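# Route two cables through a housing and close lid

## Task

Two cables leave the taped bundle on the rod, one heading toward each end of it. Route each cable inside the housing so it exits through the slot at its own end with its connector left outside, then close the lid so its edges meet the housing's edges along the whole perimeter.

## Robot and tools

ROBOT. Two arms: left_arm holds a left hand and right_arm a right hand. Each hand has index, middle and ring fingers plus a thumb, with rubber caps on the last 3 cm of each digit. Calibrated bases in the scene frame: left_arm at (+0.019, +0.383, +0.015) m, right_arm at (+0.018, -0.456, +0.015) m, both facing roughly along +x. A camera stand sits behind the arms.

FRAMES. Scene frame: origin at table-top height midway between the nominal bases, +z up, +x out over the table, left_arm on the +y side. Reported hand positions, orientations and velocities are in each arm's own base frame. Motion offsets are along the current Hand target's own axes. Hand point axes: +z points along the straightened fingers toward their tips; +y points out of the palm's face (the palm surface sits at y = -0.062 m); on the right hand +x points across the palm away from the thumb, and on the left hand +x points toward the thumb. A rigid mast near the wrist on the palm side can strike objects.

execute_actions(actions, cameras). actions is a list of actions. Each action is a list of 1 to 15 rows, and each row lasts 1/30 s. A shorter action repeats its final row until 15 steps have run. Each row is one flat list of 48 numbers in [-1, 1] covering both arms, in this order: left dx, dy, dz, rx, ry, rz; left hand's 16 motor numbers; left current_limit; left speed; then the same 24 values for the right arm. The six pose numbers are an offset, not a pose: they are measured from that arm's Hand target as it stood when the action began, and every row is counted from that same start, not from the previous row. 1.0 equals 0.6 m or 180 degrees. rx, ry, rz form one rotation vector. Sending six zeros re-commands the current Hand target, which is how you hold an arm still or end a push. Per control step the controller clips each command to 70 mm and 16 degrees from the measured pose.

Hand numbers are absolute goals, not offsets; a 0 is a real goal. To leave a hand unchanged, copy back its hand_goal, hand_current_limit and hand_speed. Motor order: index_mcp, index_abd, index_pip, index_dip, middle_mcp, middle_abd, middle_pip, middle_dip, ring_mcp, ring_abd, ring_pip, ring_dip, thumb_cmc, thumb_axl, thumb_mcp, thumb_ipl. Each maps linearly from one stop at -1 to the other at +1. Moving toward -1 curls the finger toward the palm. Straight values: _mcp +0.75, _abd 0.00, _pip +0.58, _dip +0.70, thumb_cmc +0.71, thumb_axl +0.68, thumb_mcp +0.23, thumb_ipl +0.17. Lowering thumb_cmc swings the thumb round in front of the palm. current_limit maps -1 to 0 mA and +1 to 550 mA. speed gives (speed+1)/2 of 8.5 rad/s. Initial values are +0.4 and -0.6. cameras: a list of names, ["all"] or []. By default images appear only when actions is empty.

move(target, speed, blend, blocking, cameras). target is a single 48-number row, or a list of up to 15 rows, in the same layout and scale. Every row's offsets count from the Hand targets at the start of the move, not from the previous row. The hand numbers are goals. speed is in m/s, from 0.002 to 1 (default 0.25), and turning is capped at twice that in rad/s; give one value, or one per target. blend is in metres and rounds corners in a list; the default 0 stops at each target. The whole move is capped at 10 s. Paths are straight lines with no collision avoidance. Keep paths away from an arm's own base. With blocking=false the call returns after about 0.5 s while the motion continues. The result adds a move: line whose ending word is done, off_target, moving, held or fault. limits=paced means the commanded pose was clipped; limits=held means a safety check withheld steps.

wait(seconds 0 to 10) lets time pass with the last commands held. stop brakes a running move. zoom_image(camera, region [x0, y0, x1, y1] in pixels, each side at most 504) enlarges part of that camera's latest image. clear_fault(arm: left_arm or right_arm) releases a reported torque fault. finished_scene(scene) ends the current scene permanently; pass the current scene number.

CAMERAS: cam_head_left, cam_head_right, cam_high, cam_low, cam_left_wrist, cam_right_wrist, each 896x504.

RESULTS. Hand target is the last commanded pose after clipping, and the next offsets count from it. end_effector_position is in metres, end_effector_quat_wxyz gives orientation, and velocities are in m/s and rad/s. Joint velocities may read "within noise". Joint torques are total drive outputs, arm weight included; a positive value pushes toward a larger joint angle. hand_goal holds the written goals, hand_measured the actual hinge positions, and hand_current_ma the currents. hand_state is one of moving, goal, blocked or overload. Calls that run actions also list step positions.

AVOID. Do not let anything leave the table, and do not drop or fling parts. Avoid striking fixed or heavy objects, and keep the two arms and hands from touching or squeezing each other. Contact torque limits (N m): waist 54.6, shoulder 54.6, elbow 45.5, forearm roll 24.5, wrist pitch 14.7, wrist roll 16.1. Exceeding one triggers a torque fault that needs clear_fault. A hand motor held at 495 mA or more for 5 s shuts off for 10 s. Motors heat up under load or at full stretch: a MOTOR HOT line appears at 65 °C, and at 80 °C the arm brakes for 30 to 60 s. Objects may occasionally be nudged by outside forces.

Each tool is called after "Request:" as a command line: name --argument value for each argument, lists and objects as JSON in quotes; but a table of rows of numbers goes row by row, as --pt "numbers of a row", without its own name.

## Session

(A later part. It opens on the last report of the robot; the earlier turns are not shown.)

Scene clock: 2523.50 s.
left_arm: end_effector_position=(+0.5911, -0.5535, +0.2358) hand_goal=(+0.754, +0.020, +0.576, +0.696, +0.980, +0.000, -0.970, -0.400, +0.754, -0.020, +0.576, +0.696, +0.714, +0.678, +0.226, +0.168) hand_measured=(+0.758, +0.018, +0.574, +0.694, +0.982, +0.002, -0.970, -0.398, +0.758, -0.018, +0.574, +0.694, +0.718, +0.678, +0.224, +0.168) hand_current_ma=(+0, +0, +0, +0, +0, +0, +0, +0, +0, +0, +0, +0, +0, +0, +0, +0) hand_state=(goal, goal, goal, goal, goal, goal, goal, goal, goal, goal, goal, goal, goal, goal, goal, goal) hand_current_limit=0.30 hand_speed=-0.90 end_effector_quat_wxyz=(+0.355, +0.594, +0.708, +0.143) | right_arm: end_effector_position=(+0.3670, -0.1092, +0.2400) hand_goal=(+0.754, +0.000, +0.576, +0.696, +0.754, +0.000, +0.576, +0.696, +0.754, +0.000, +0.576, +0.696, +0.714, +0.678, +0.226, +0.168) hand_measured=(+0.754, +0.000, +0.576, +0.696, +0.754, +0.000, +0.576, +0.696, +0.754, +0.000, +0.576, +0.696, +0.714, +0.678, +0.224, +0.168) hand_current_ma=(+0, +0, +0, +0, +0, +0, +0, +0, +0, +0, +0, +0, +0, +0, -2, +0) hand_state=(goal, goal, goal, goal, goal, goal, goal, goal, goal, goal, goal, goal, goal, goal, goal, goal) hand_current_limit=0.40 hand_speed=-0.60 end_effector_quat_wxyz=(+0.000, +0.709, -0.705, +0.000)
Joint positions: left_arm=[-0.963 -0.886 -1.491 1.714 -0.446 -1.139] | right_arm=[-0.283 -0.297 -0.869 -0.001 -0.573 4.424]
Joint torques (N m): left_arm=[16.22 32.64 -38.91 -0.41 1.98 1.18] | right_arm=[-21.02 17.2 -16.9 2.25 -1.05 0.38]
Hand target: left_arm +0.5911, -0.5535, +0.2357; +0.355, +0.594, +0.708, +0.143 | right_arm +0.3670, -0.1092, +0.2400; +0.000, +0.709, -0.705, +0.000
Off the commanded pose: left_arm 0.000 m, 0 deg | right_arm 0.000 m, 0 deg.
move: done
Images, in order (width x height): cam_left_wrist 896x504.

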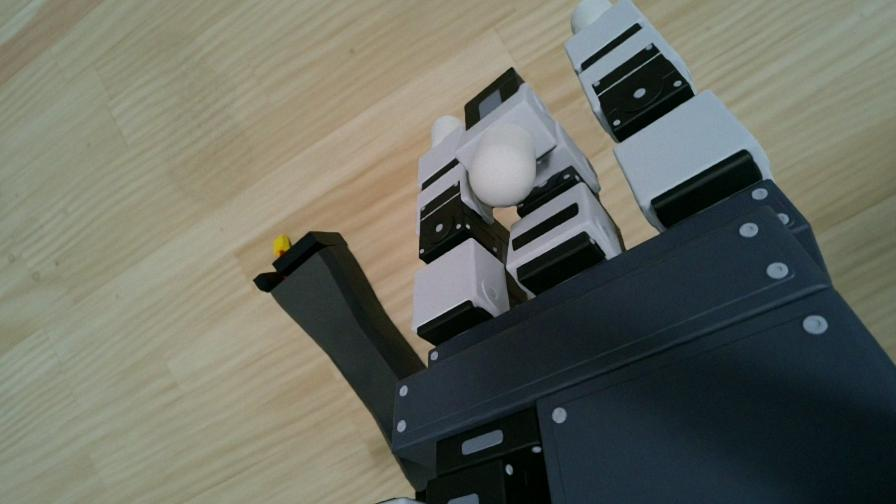

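Request:
wait --seconds 0.1 --cameras '["cam_head_left","cam_head_right","cam_low"]'

Request:
zoom_image --camera "cam_head_left" --region '[460, 275, 510, 375]'

Request:
zoom_image --camera "cam_head_right" --region '[460, 275, 510, 375]'

Request:
zoom_image --camera "cam_low" --region '[375, 255, 425, 325]'

Scene clock: 2561.30 s.
left_arm: end_effector_position=(+0.5911, -0.5535, +0.2357) hand_goal=(+0.754, +0.020, +0.576, +0.696, +0.980, +0.000, -0.970, -0.400, +0.754, -0.020, +0.576, +0.696, +0.714, +0.678, +0.226, +0.168) hand_measured=(+0.758, +0.018, +0.574, +0.694, +0.982, +0.002, -0.970, -0.398, +0.758, -0.018, +0.574, +0.694, +0.718, +0.678, +0.224, +0.168) hand_current_ma=(+0, +0, +0, +0, +0, +0, +0, +0, +0, +0, +0, +0, +0, +0, +0, +0) hand_state=(goal, goal, goal, goal, goal, goal, goal, goal, goal, goal, goal, goal, goal, goal, goal, goal) hand_current_limit=0.30 hand_speed=-0.90 end_effector_quat_wxyz=(+0.355, +0.594, +0.708, +0.143) | right_arm: end_effector_position=(+0.3670, -0.1092, +0.2400) hand_goal=(+0.754, +0.000, +0.576, +0.696, +0.754, +0.000, +0.576, +0.696, +0.754, +0.000, +0.576, +0.696, +0.714, +0.678, +0.226, +0.168) hand_measured=(+0.754, +0.000, +0.576, +0.696, +0.754, +0.000, +0.576, +0.696, +0.754, +0.000, +0.576, +0.696, +0.714, +0.678, +0.224, +0.168) hand_current_ma=(+0, +0, +0, +0, +0, +0, +0, +0, +0, +0, +0, +0, +0, +0, -2, +0) hand_state=(goal, goal, goal, goal, goal, goal, goal, goal, goal, goal, goal, goal, goal, goal, goal, goal) hand_current_limit=0.40 hand_speed=-0.60 end_effector_quat_wxyz=(+0.000, +0.709, -0.705, +0.000)
Joint positions: left_arm=[-0.963 -0.886 -1.491 1.714 -0.446 -1.139] | right_arm=[-0.283 -0.297 -0.869 -0.001 -0.573 4.424]
Joint torques (N m): left_arm=[16 33.44 -38.45 -2.08 1.76 1.13] | right_arm=[-21.22 17.39 -16.38 2.19 -0.77 0.92]
Hand target: left_arm +0.5911, -0.5535, +0.2357; +0.355, +0.594, +0.708, +0.143 | right_arm +0.3670, -0.1092, +0.2400; +0.000, +0.709, -0.705, +0.000
Off the commanded pose: left_arm 0.000 m, 0 deg | right_arm 0.000 m, 0 deg.
wait: 0.10 s; at rest from the start
Images, in order (width x height): cam_head_left 896x504, cam_head_right 896x504, cam_low 896x504.

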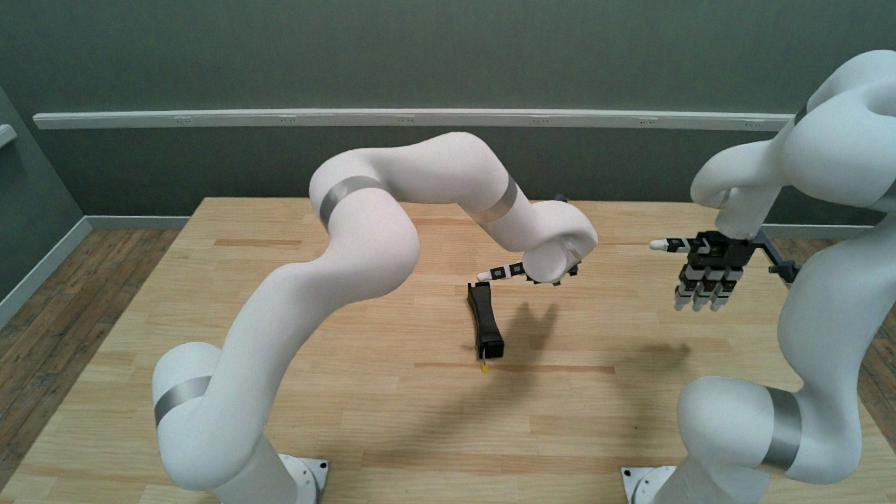

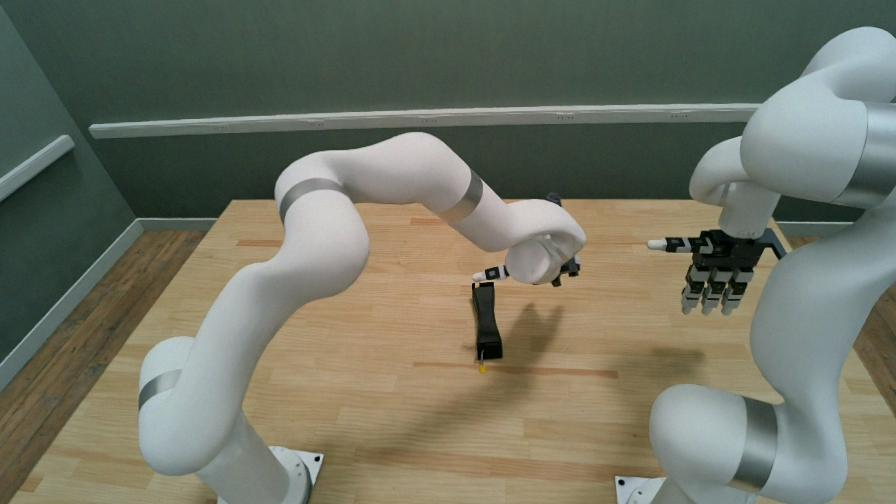

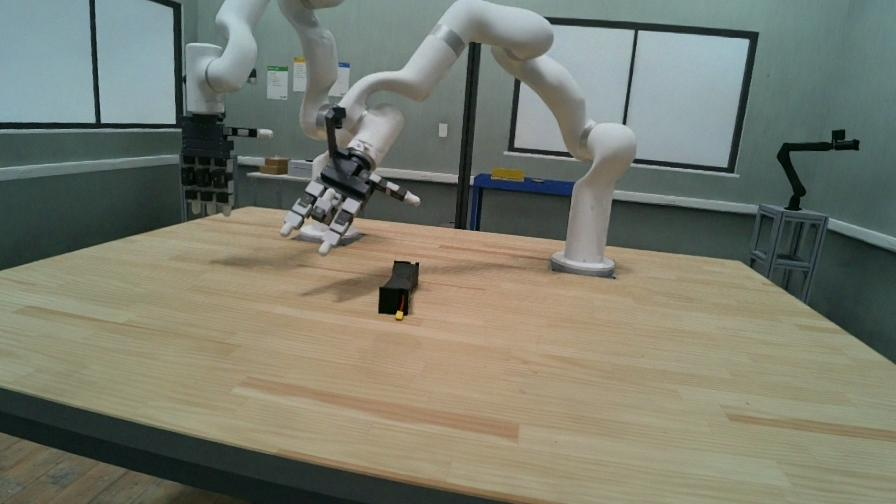

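Scaled by 5.040 from the camera's 896x504 image, which has a finer 1280x720 frame.

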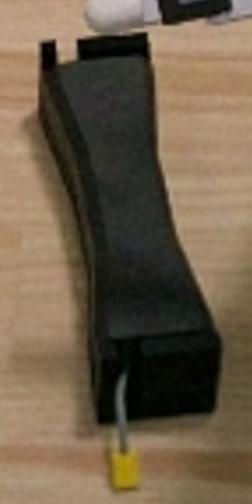

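Scaled by 5.040 from the camera's 896x504 image, which has a finer 1280x720 frame.

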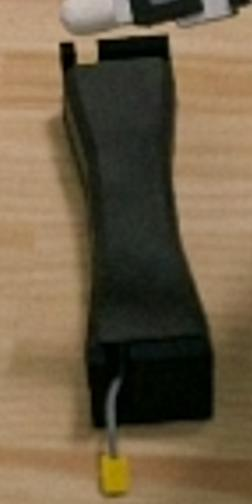

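Scaled by 7.200 from the camera's 896x504 image, which has a finer 1280x720 frame.

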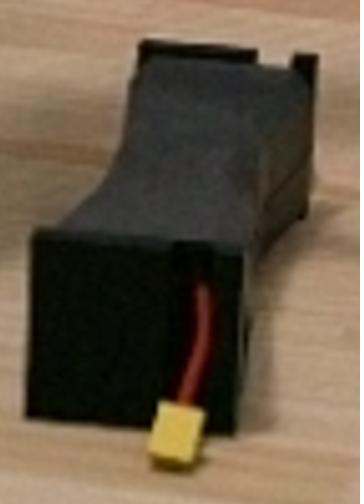

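Request:
move --target '[-0.074,0.1387,-0.1573,0,0,0,0.754,0.02,0.576,0.696,0.98,0,-0.97,-0.4,0.754,-0.02,0.576,0.696,0.714,0.678,0.226,0.168,0.3,-0.9,0,0,0,0,0,0,0.754,0,0.576,0.696,0.754,0,0.576,0.696,0.754,0,0.576,0.696,0.714,0.678,0.226,0.168,0.4,-0.6]' --speed 0.15 --cameras '["cam_low","cam_head_left","cam_high"]'

Scene clock: 2579.23 s.
left_arm: end_effector_position=(+0.5910, -0.5535, +0.3692) hand_goal=(+0.754, +0.020, +0.576, +0.696, +0.980, +0.000, -0.970, -0.400, +0.754, -0.020, +0.576, +0.696, +0.714, +0.678, +0.226, +0.168) hand_measured=(+0.758, +0.018, +0.574, +0.694, +0.982, +0.002, -0.970, -0.398, +0.758, -0.018, +0.574, +0.694, +0.718, +0.678, +0.224, +0.168) hand_current_ma=(+0, +0, +0, +0, +0, +0, +0, +0, +0, +0, +0, +0, +0, +0, +0, +0) hand_state=(goal, goal, goal, goal, goal, goal, goal, goal, goal, goal, goal, goal, goal, goal, goal, goal) hand_current_limit=0.30 hand_speed=-0.90 end_effector_quat_wxyz=(+0.355, +0.594, +0.708, +0.143) | right_arm: end_effector_position=(+0.3670, -0.1092, +0.2400) hand_goal=(+0.754, +0.000, +0.576, +0.696, +0.754, +0.000, +0.576, +0.696, +0.754, +0.000, +0.576, +0.696, +0.714, +0.678, +0.226, +0.168) hand_measured=(+0.754, +0.000, +0.576, +0.696, +0.754, +0.000, +0.576, +0.696, +0.754, +0.000, +0.576, +0.696, +0.714, +0.678, +0.224, +0.168) hand_current_ma=(+0, +0, +0, +0, +0, +0, +0, +0, +0, +0, +0, +0, +0, +0, -2, +0) hand_state=(goal, goal, goal, goal, goal, goal, goal, goal, goal, goal, goal, goal, goal, goal, goal, goal) hand_current_limit=0.40 hand_speed=-0.60 end_effector_quat_wxyz=(+0.000, +0.709, -0.705, +0.000)
Joint positions: left_arm=[-0.963 -0.709 -1.529 1.27 -0.464 -0.647] | right_arm=[-0.283 -0.297 -0.869 -0.001 -0.573 4.424]
Joint torques (N m): left_arm=[-13.88 54.52 -40.97 -2.09 -2.84 1.11] | right_arm=[-21.22 16.55 -16.52 2.31 -0.37 0.98]
Hand target: left_arm +0.5910, -0.5535, +0.3692; +0.355, +0.594, +0.708, +0.143 | right_arm +0.3670, -0.1092, +0.2400; +0.000, +0.709, -0.705, +0.000
Off the commanded pose: left_arm 0.000 m, 0 deg | right_arm 0.000 m, 0 deg.
move: done
Images, in order (width x height): cam_head_left 896x504, cam_high 896x504, cam_low 896x504.

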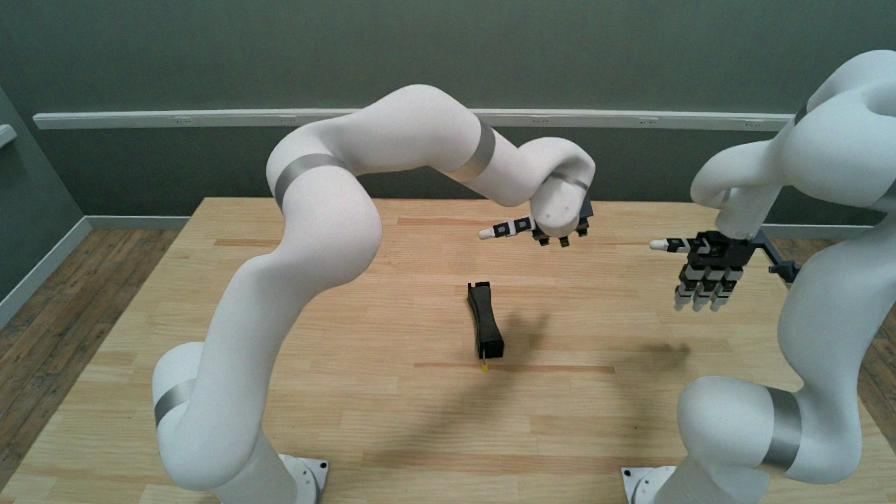

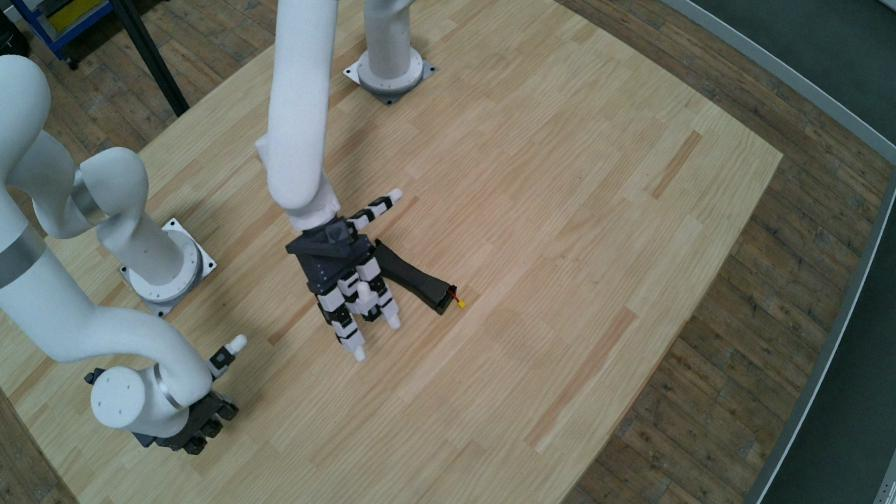

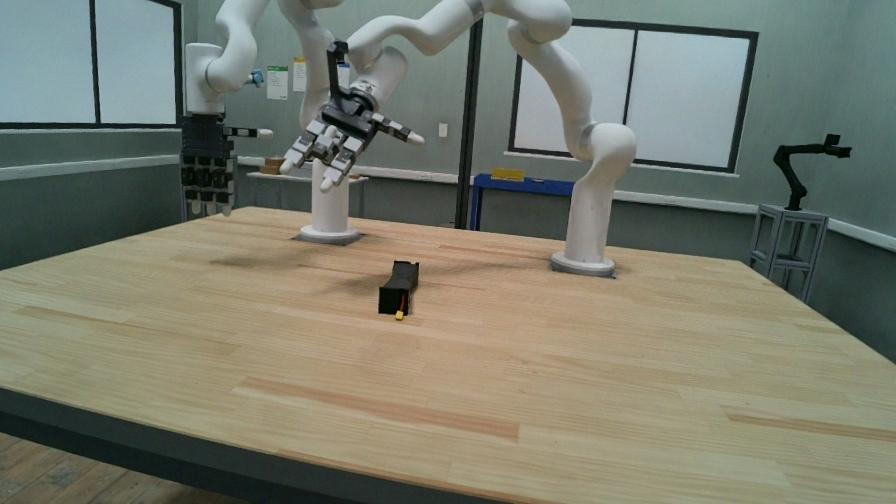

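Request:
zoom_image --camera "cam_low" --region '[350, 240, 450, 330]'

Request:
zoom_image --camera "cam_head_left" --region '[430, 270, 540, 380]'

Request:
zoom_image --camera "cam_high" --region '[360, 220, 490, 330]'

Scaled by 5.040 from the camera's 896x504 image, which has a finer 1280x720 frame.

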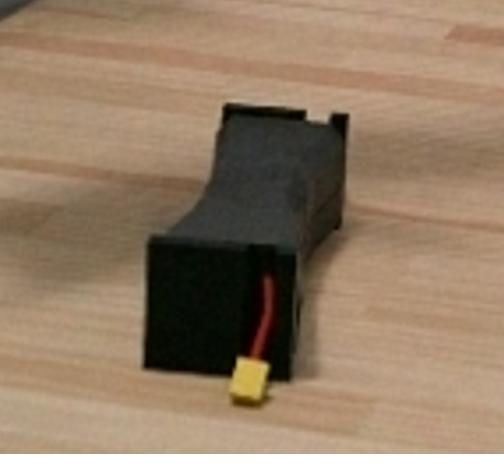

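Scaled by 4.582 from the camera's 896x504 image, which has a finer 1280x720 frame.

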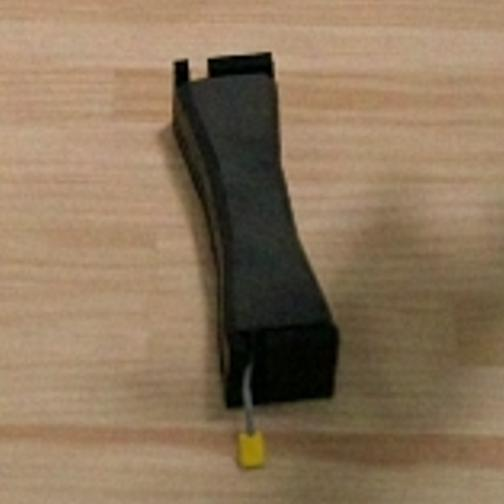

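Scaled by 3.877 from the camera's 896x504 image, which has a finer 1280x720 frame.

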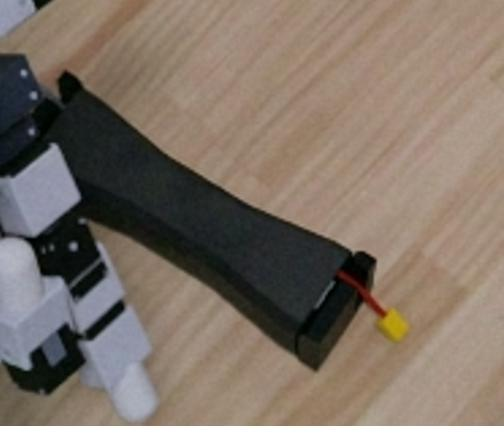

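Request:
move --target '[0.404,-0.079,-0.259,0.2207,0.1175,0,0.754,0.02,0.576,0.696,0.98,0,-0.97,-0.4,0.754,-0.02,0.576,0.696,0.714,0.678,0.226,0.168,0.3,-0.9,0,0,0,0,0,0,0.754,0,0.576,0.696,0.754,0,0.576,0.696,0.754,0,0.576,0.696,0.714,0.678,0.226,0.168,0.4,-0.6]' --speed 0.2 --cameras '["cam_high","cam_head_right","cam_low"]'

Request:
zoom_image --camera "cam_high" --region '[360, 220, 480, 330]'

Request:
zoom_image --camera "cam_head_right" --region '[380, 230, 520, 380]'

Scene clock: 2616.70 s.
left_arm: end_effector_position=(+0.4412, -0.3031, +0.3688) hand_goal=(+0.754, +0.020, +0.576, +0.696, +0.980, +0.000, -0.970, -0.400, +0.754, -0.020, +0.576, +0.696, +0.714, +0.678, +0.226, +0.168) hand_measured=(+0.756, +0.018, +0.574, +0.694, +0.982, +0.002, -0.970, -0.398, +0.756, -0.018, +0.574, +0.694, +0.716, +0.678, +0.224, +0.168) hand_current_ma=(+0, +0, +0, +0, +0, +0, +0, +0, +0, +0, +0, +0, +0, +0, +0, +0) hand_state=(goal, goal, goal, goal, goal, goal, goal, goal, goal, goal, goal, goal, goal, goal, goal, goal) hand_current_limit=0.30 hand_speed=-0.90 end_effector_quat_wxyz=(+0.000, +0.643, +0.766, +0.000) | right_arm: end_effector_position=(+0.3670, -0.1092, +0.2400) hand_goal=(+0.754, +0.000, +0.576, +0.696, +0.754, +0.000, +0.576, +0.696, +0.754, +0.000, +0.576, +0.696, +0.714, +0.678, +0.226, +0.168) hand_measured=(+0.754, +0.000, +0.576, +0.696, +0.754, +0.000, +0.576, +0.696, +0.754, +0.000, +0.576, +0.696, +0.714, +0.678, +0.224, +0.168) hand_current_ma=(+0, +0, +0, +0, +0, +0, +0, +0, +0, +0, +0, +0, +0, +0, -2, +0) hand_state=(goal, goal, goal, goal, goal, goal, goal, goal, goal, goal, goal, goal, goal, goal, goal, goal) hand_current_limit=0.40 hand_speed=-0.60 end_effector_quat_wxyz=(+0.000, +0.709, -0.705, +0.000)
Joint positions: left_arm=[-0.755 -0.189 -1.063 0 -0.874 0.641] | right_arm=[-0.283 -0.297 -0.869 -0.001 -0.573 4.424]
Joint torques (N m): left_arm=[14.97 38.23 -21.38 -2.21 -2.61 1.02] | right_arm=[-20.9 16.67 -16.43 2.22 0.06 0.99]
Hand target: left_arm +0.4412, -0.3031, +0.3688; +0.000, +0.643, +0.766, +0.000 | right_arm +0.3670, -0.1092, +0.2400; +0.000, +0.709, -0.705, +0.000
Off the commanded pose: left_arm 0.000 m, 0 deg | right_arm 0.000 m, 0 deg.
move: done
Images, in order (width x height): cam_head_right 896x504, cam_high 896x504, cam_low 896x504.

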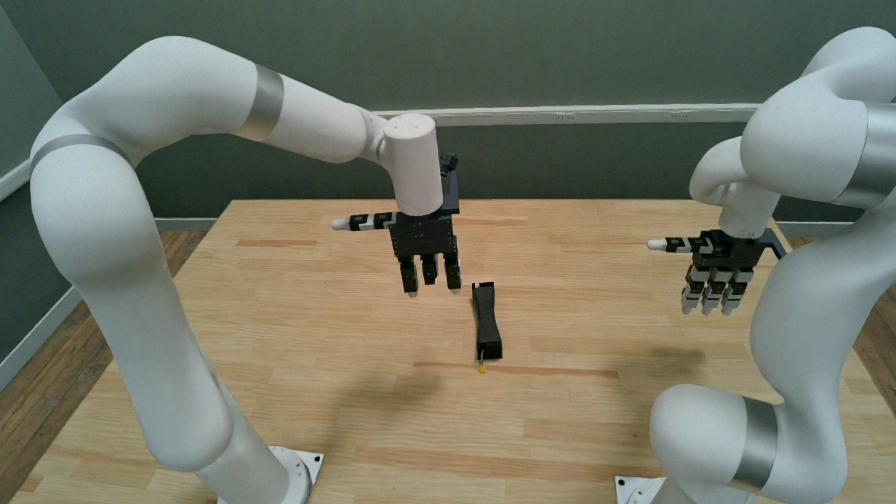

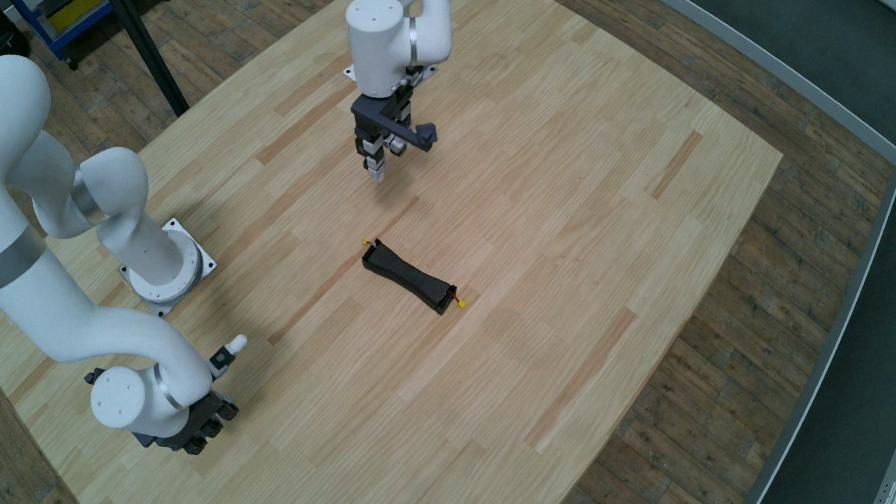

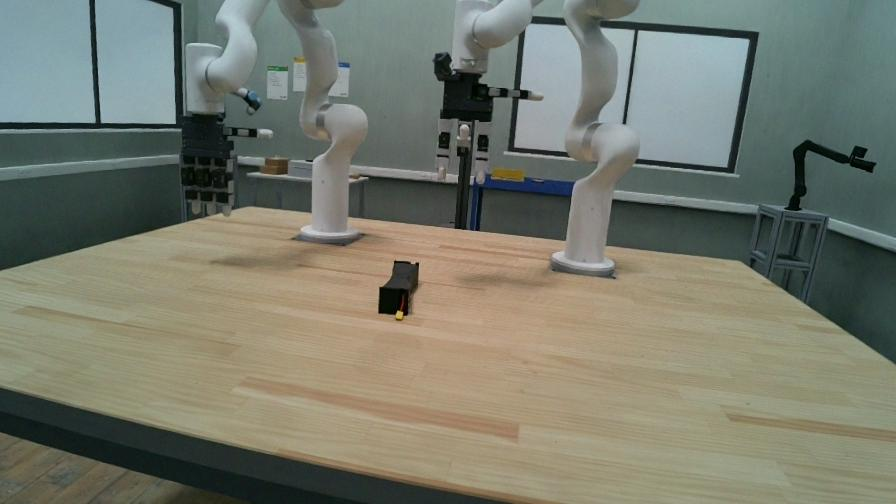

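Scaled by 4.200 from the camera's 896x504 image, which has a finer 1280x720 frame.

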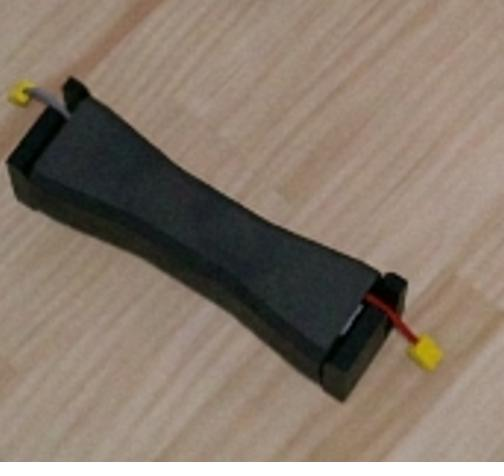

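Scaled by 3.360 from the camera's 896x504 image, which has a finer 1280x720 frame.

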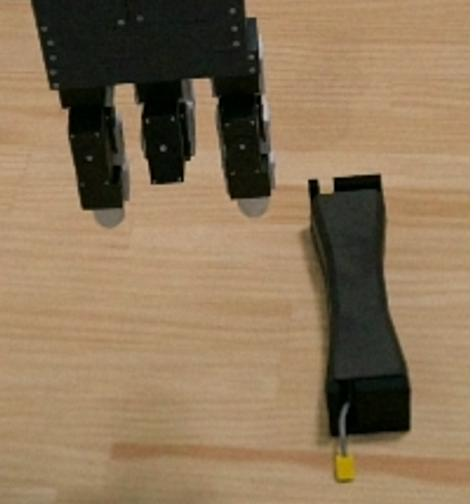

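Request:
zoom_image --camera "cam_high" --region '[360, 235, 410, 285]'

Request:
zoom_image --camera "cam_high" --region '[410, 270, 465, 325]'

Request:
zoom_image --camera "cam_low" --region '[370, 250, 430, 325]'

Scaled by 10.080 from the camera's 896x504 image, which has a finer 1280x720 frame.

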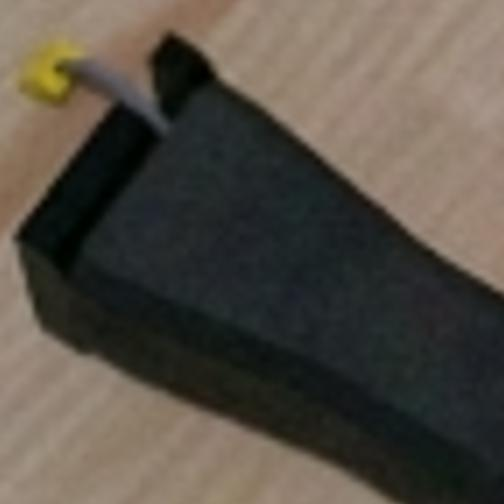

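Scaled by 9.164 from the camera's 896x504 image, which has a finer 1280x720 frame.

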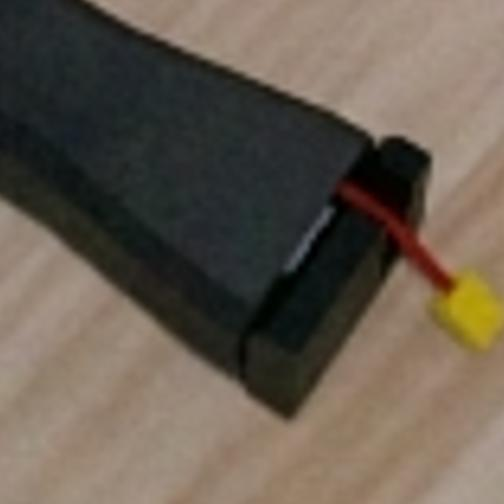

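Scaled by 6.720 from the camera's 896x504 image, which has a finer 1280x720 frame.

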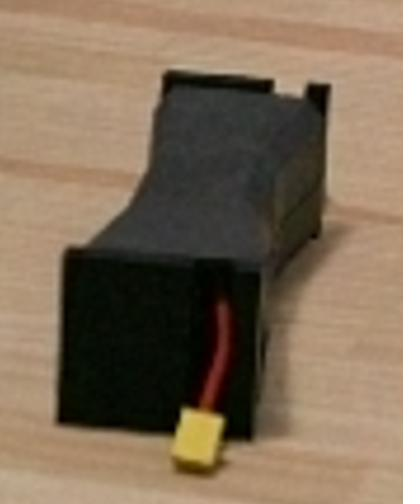

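Request:
finished_scene --scene 1

The scene is finished: the task was done.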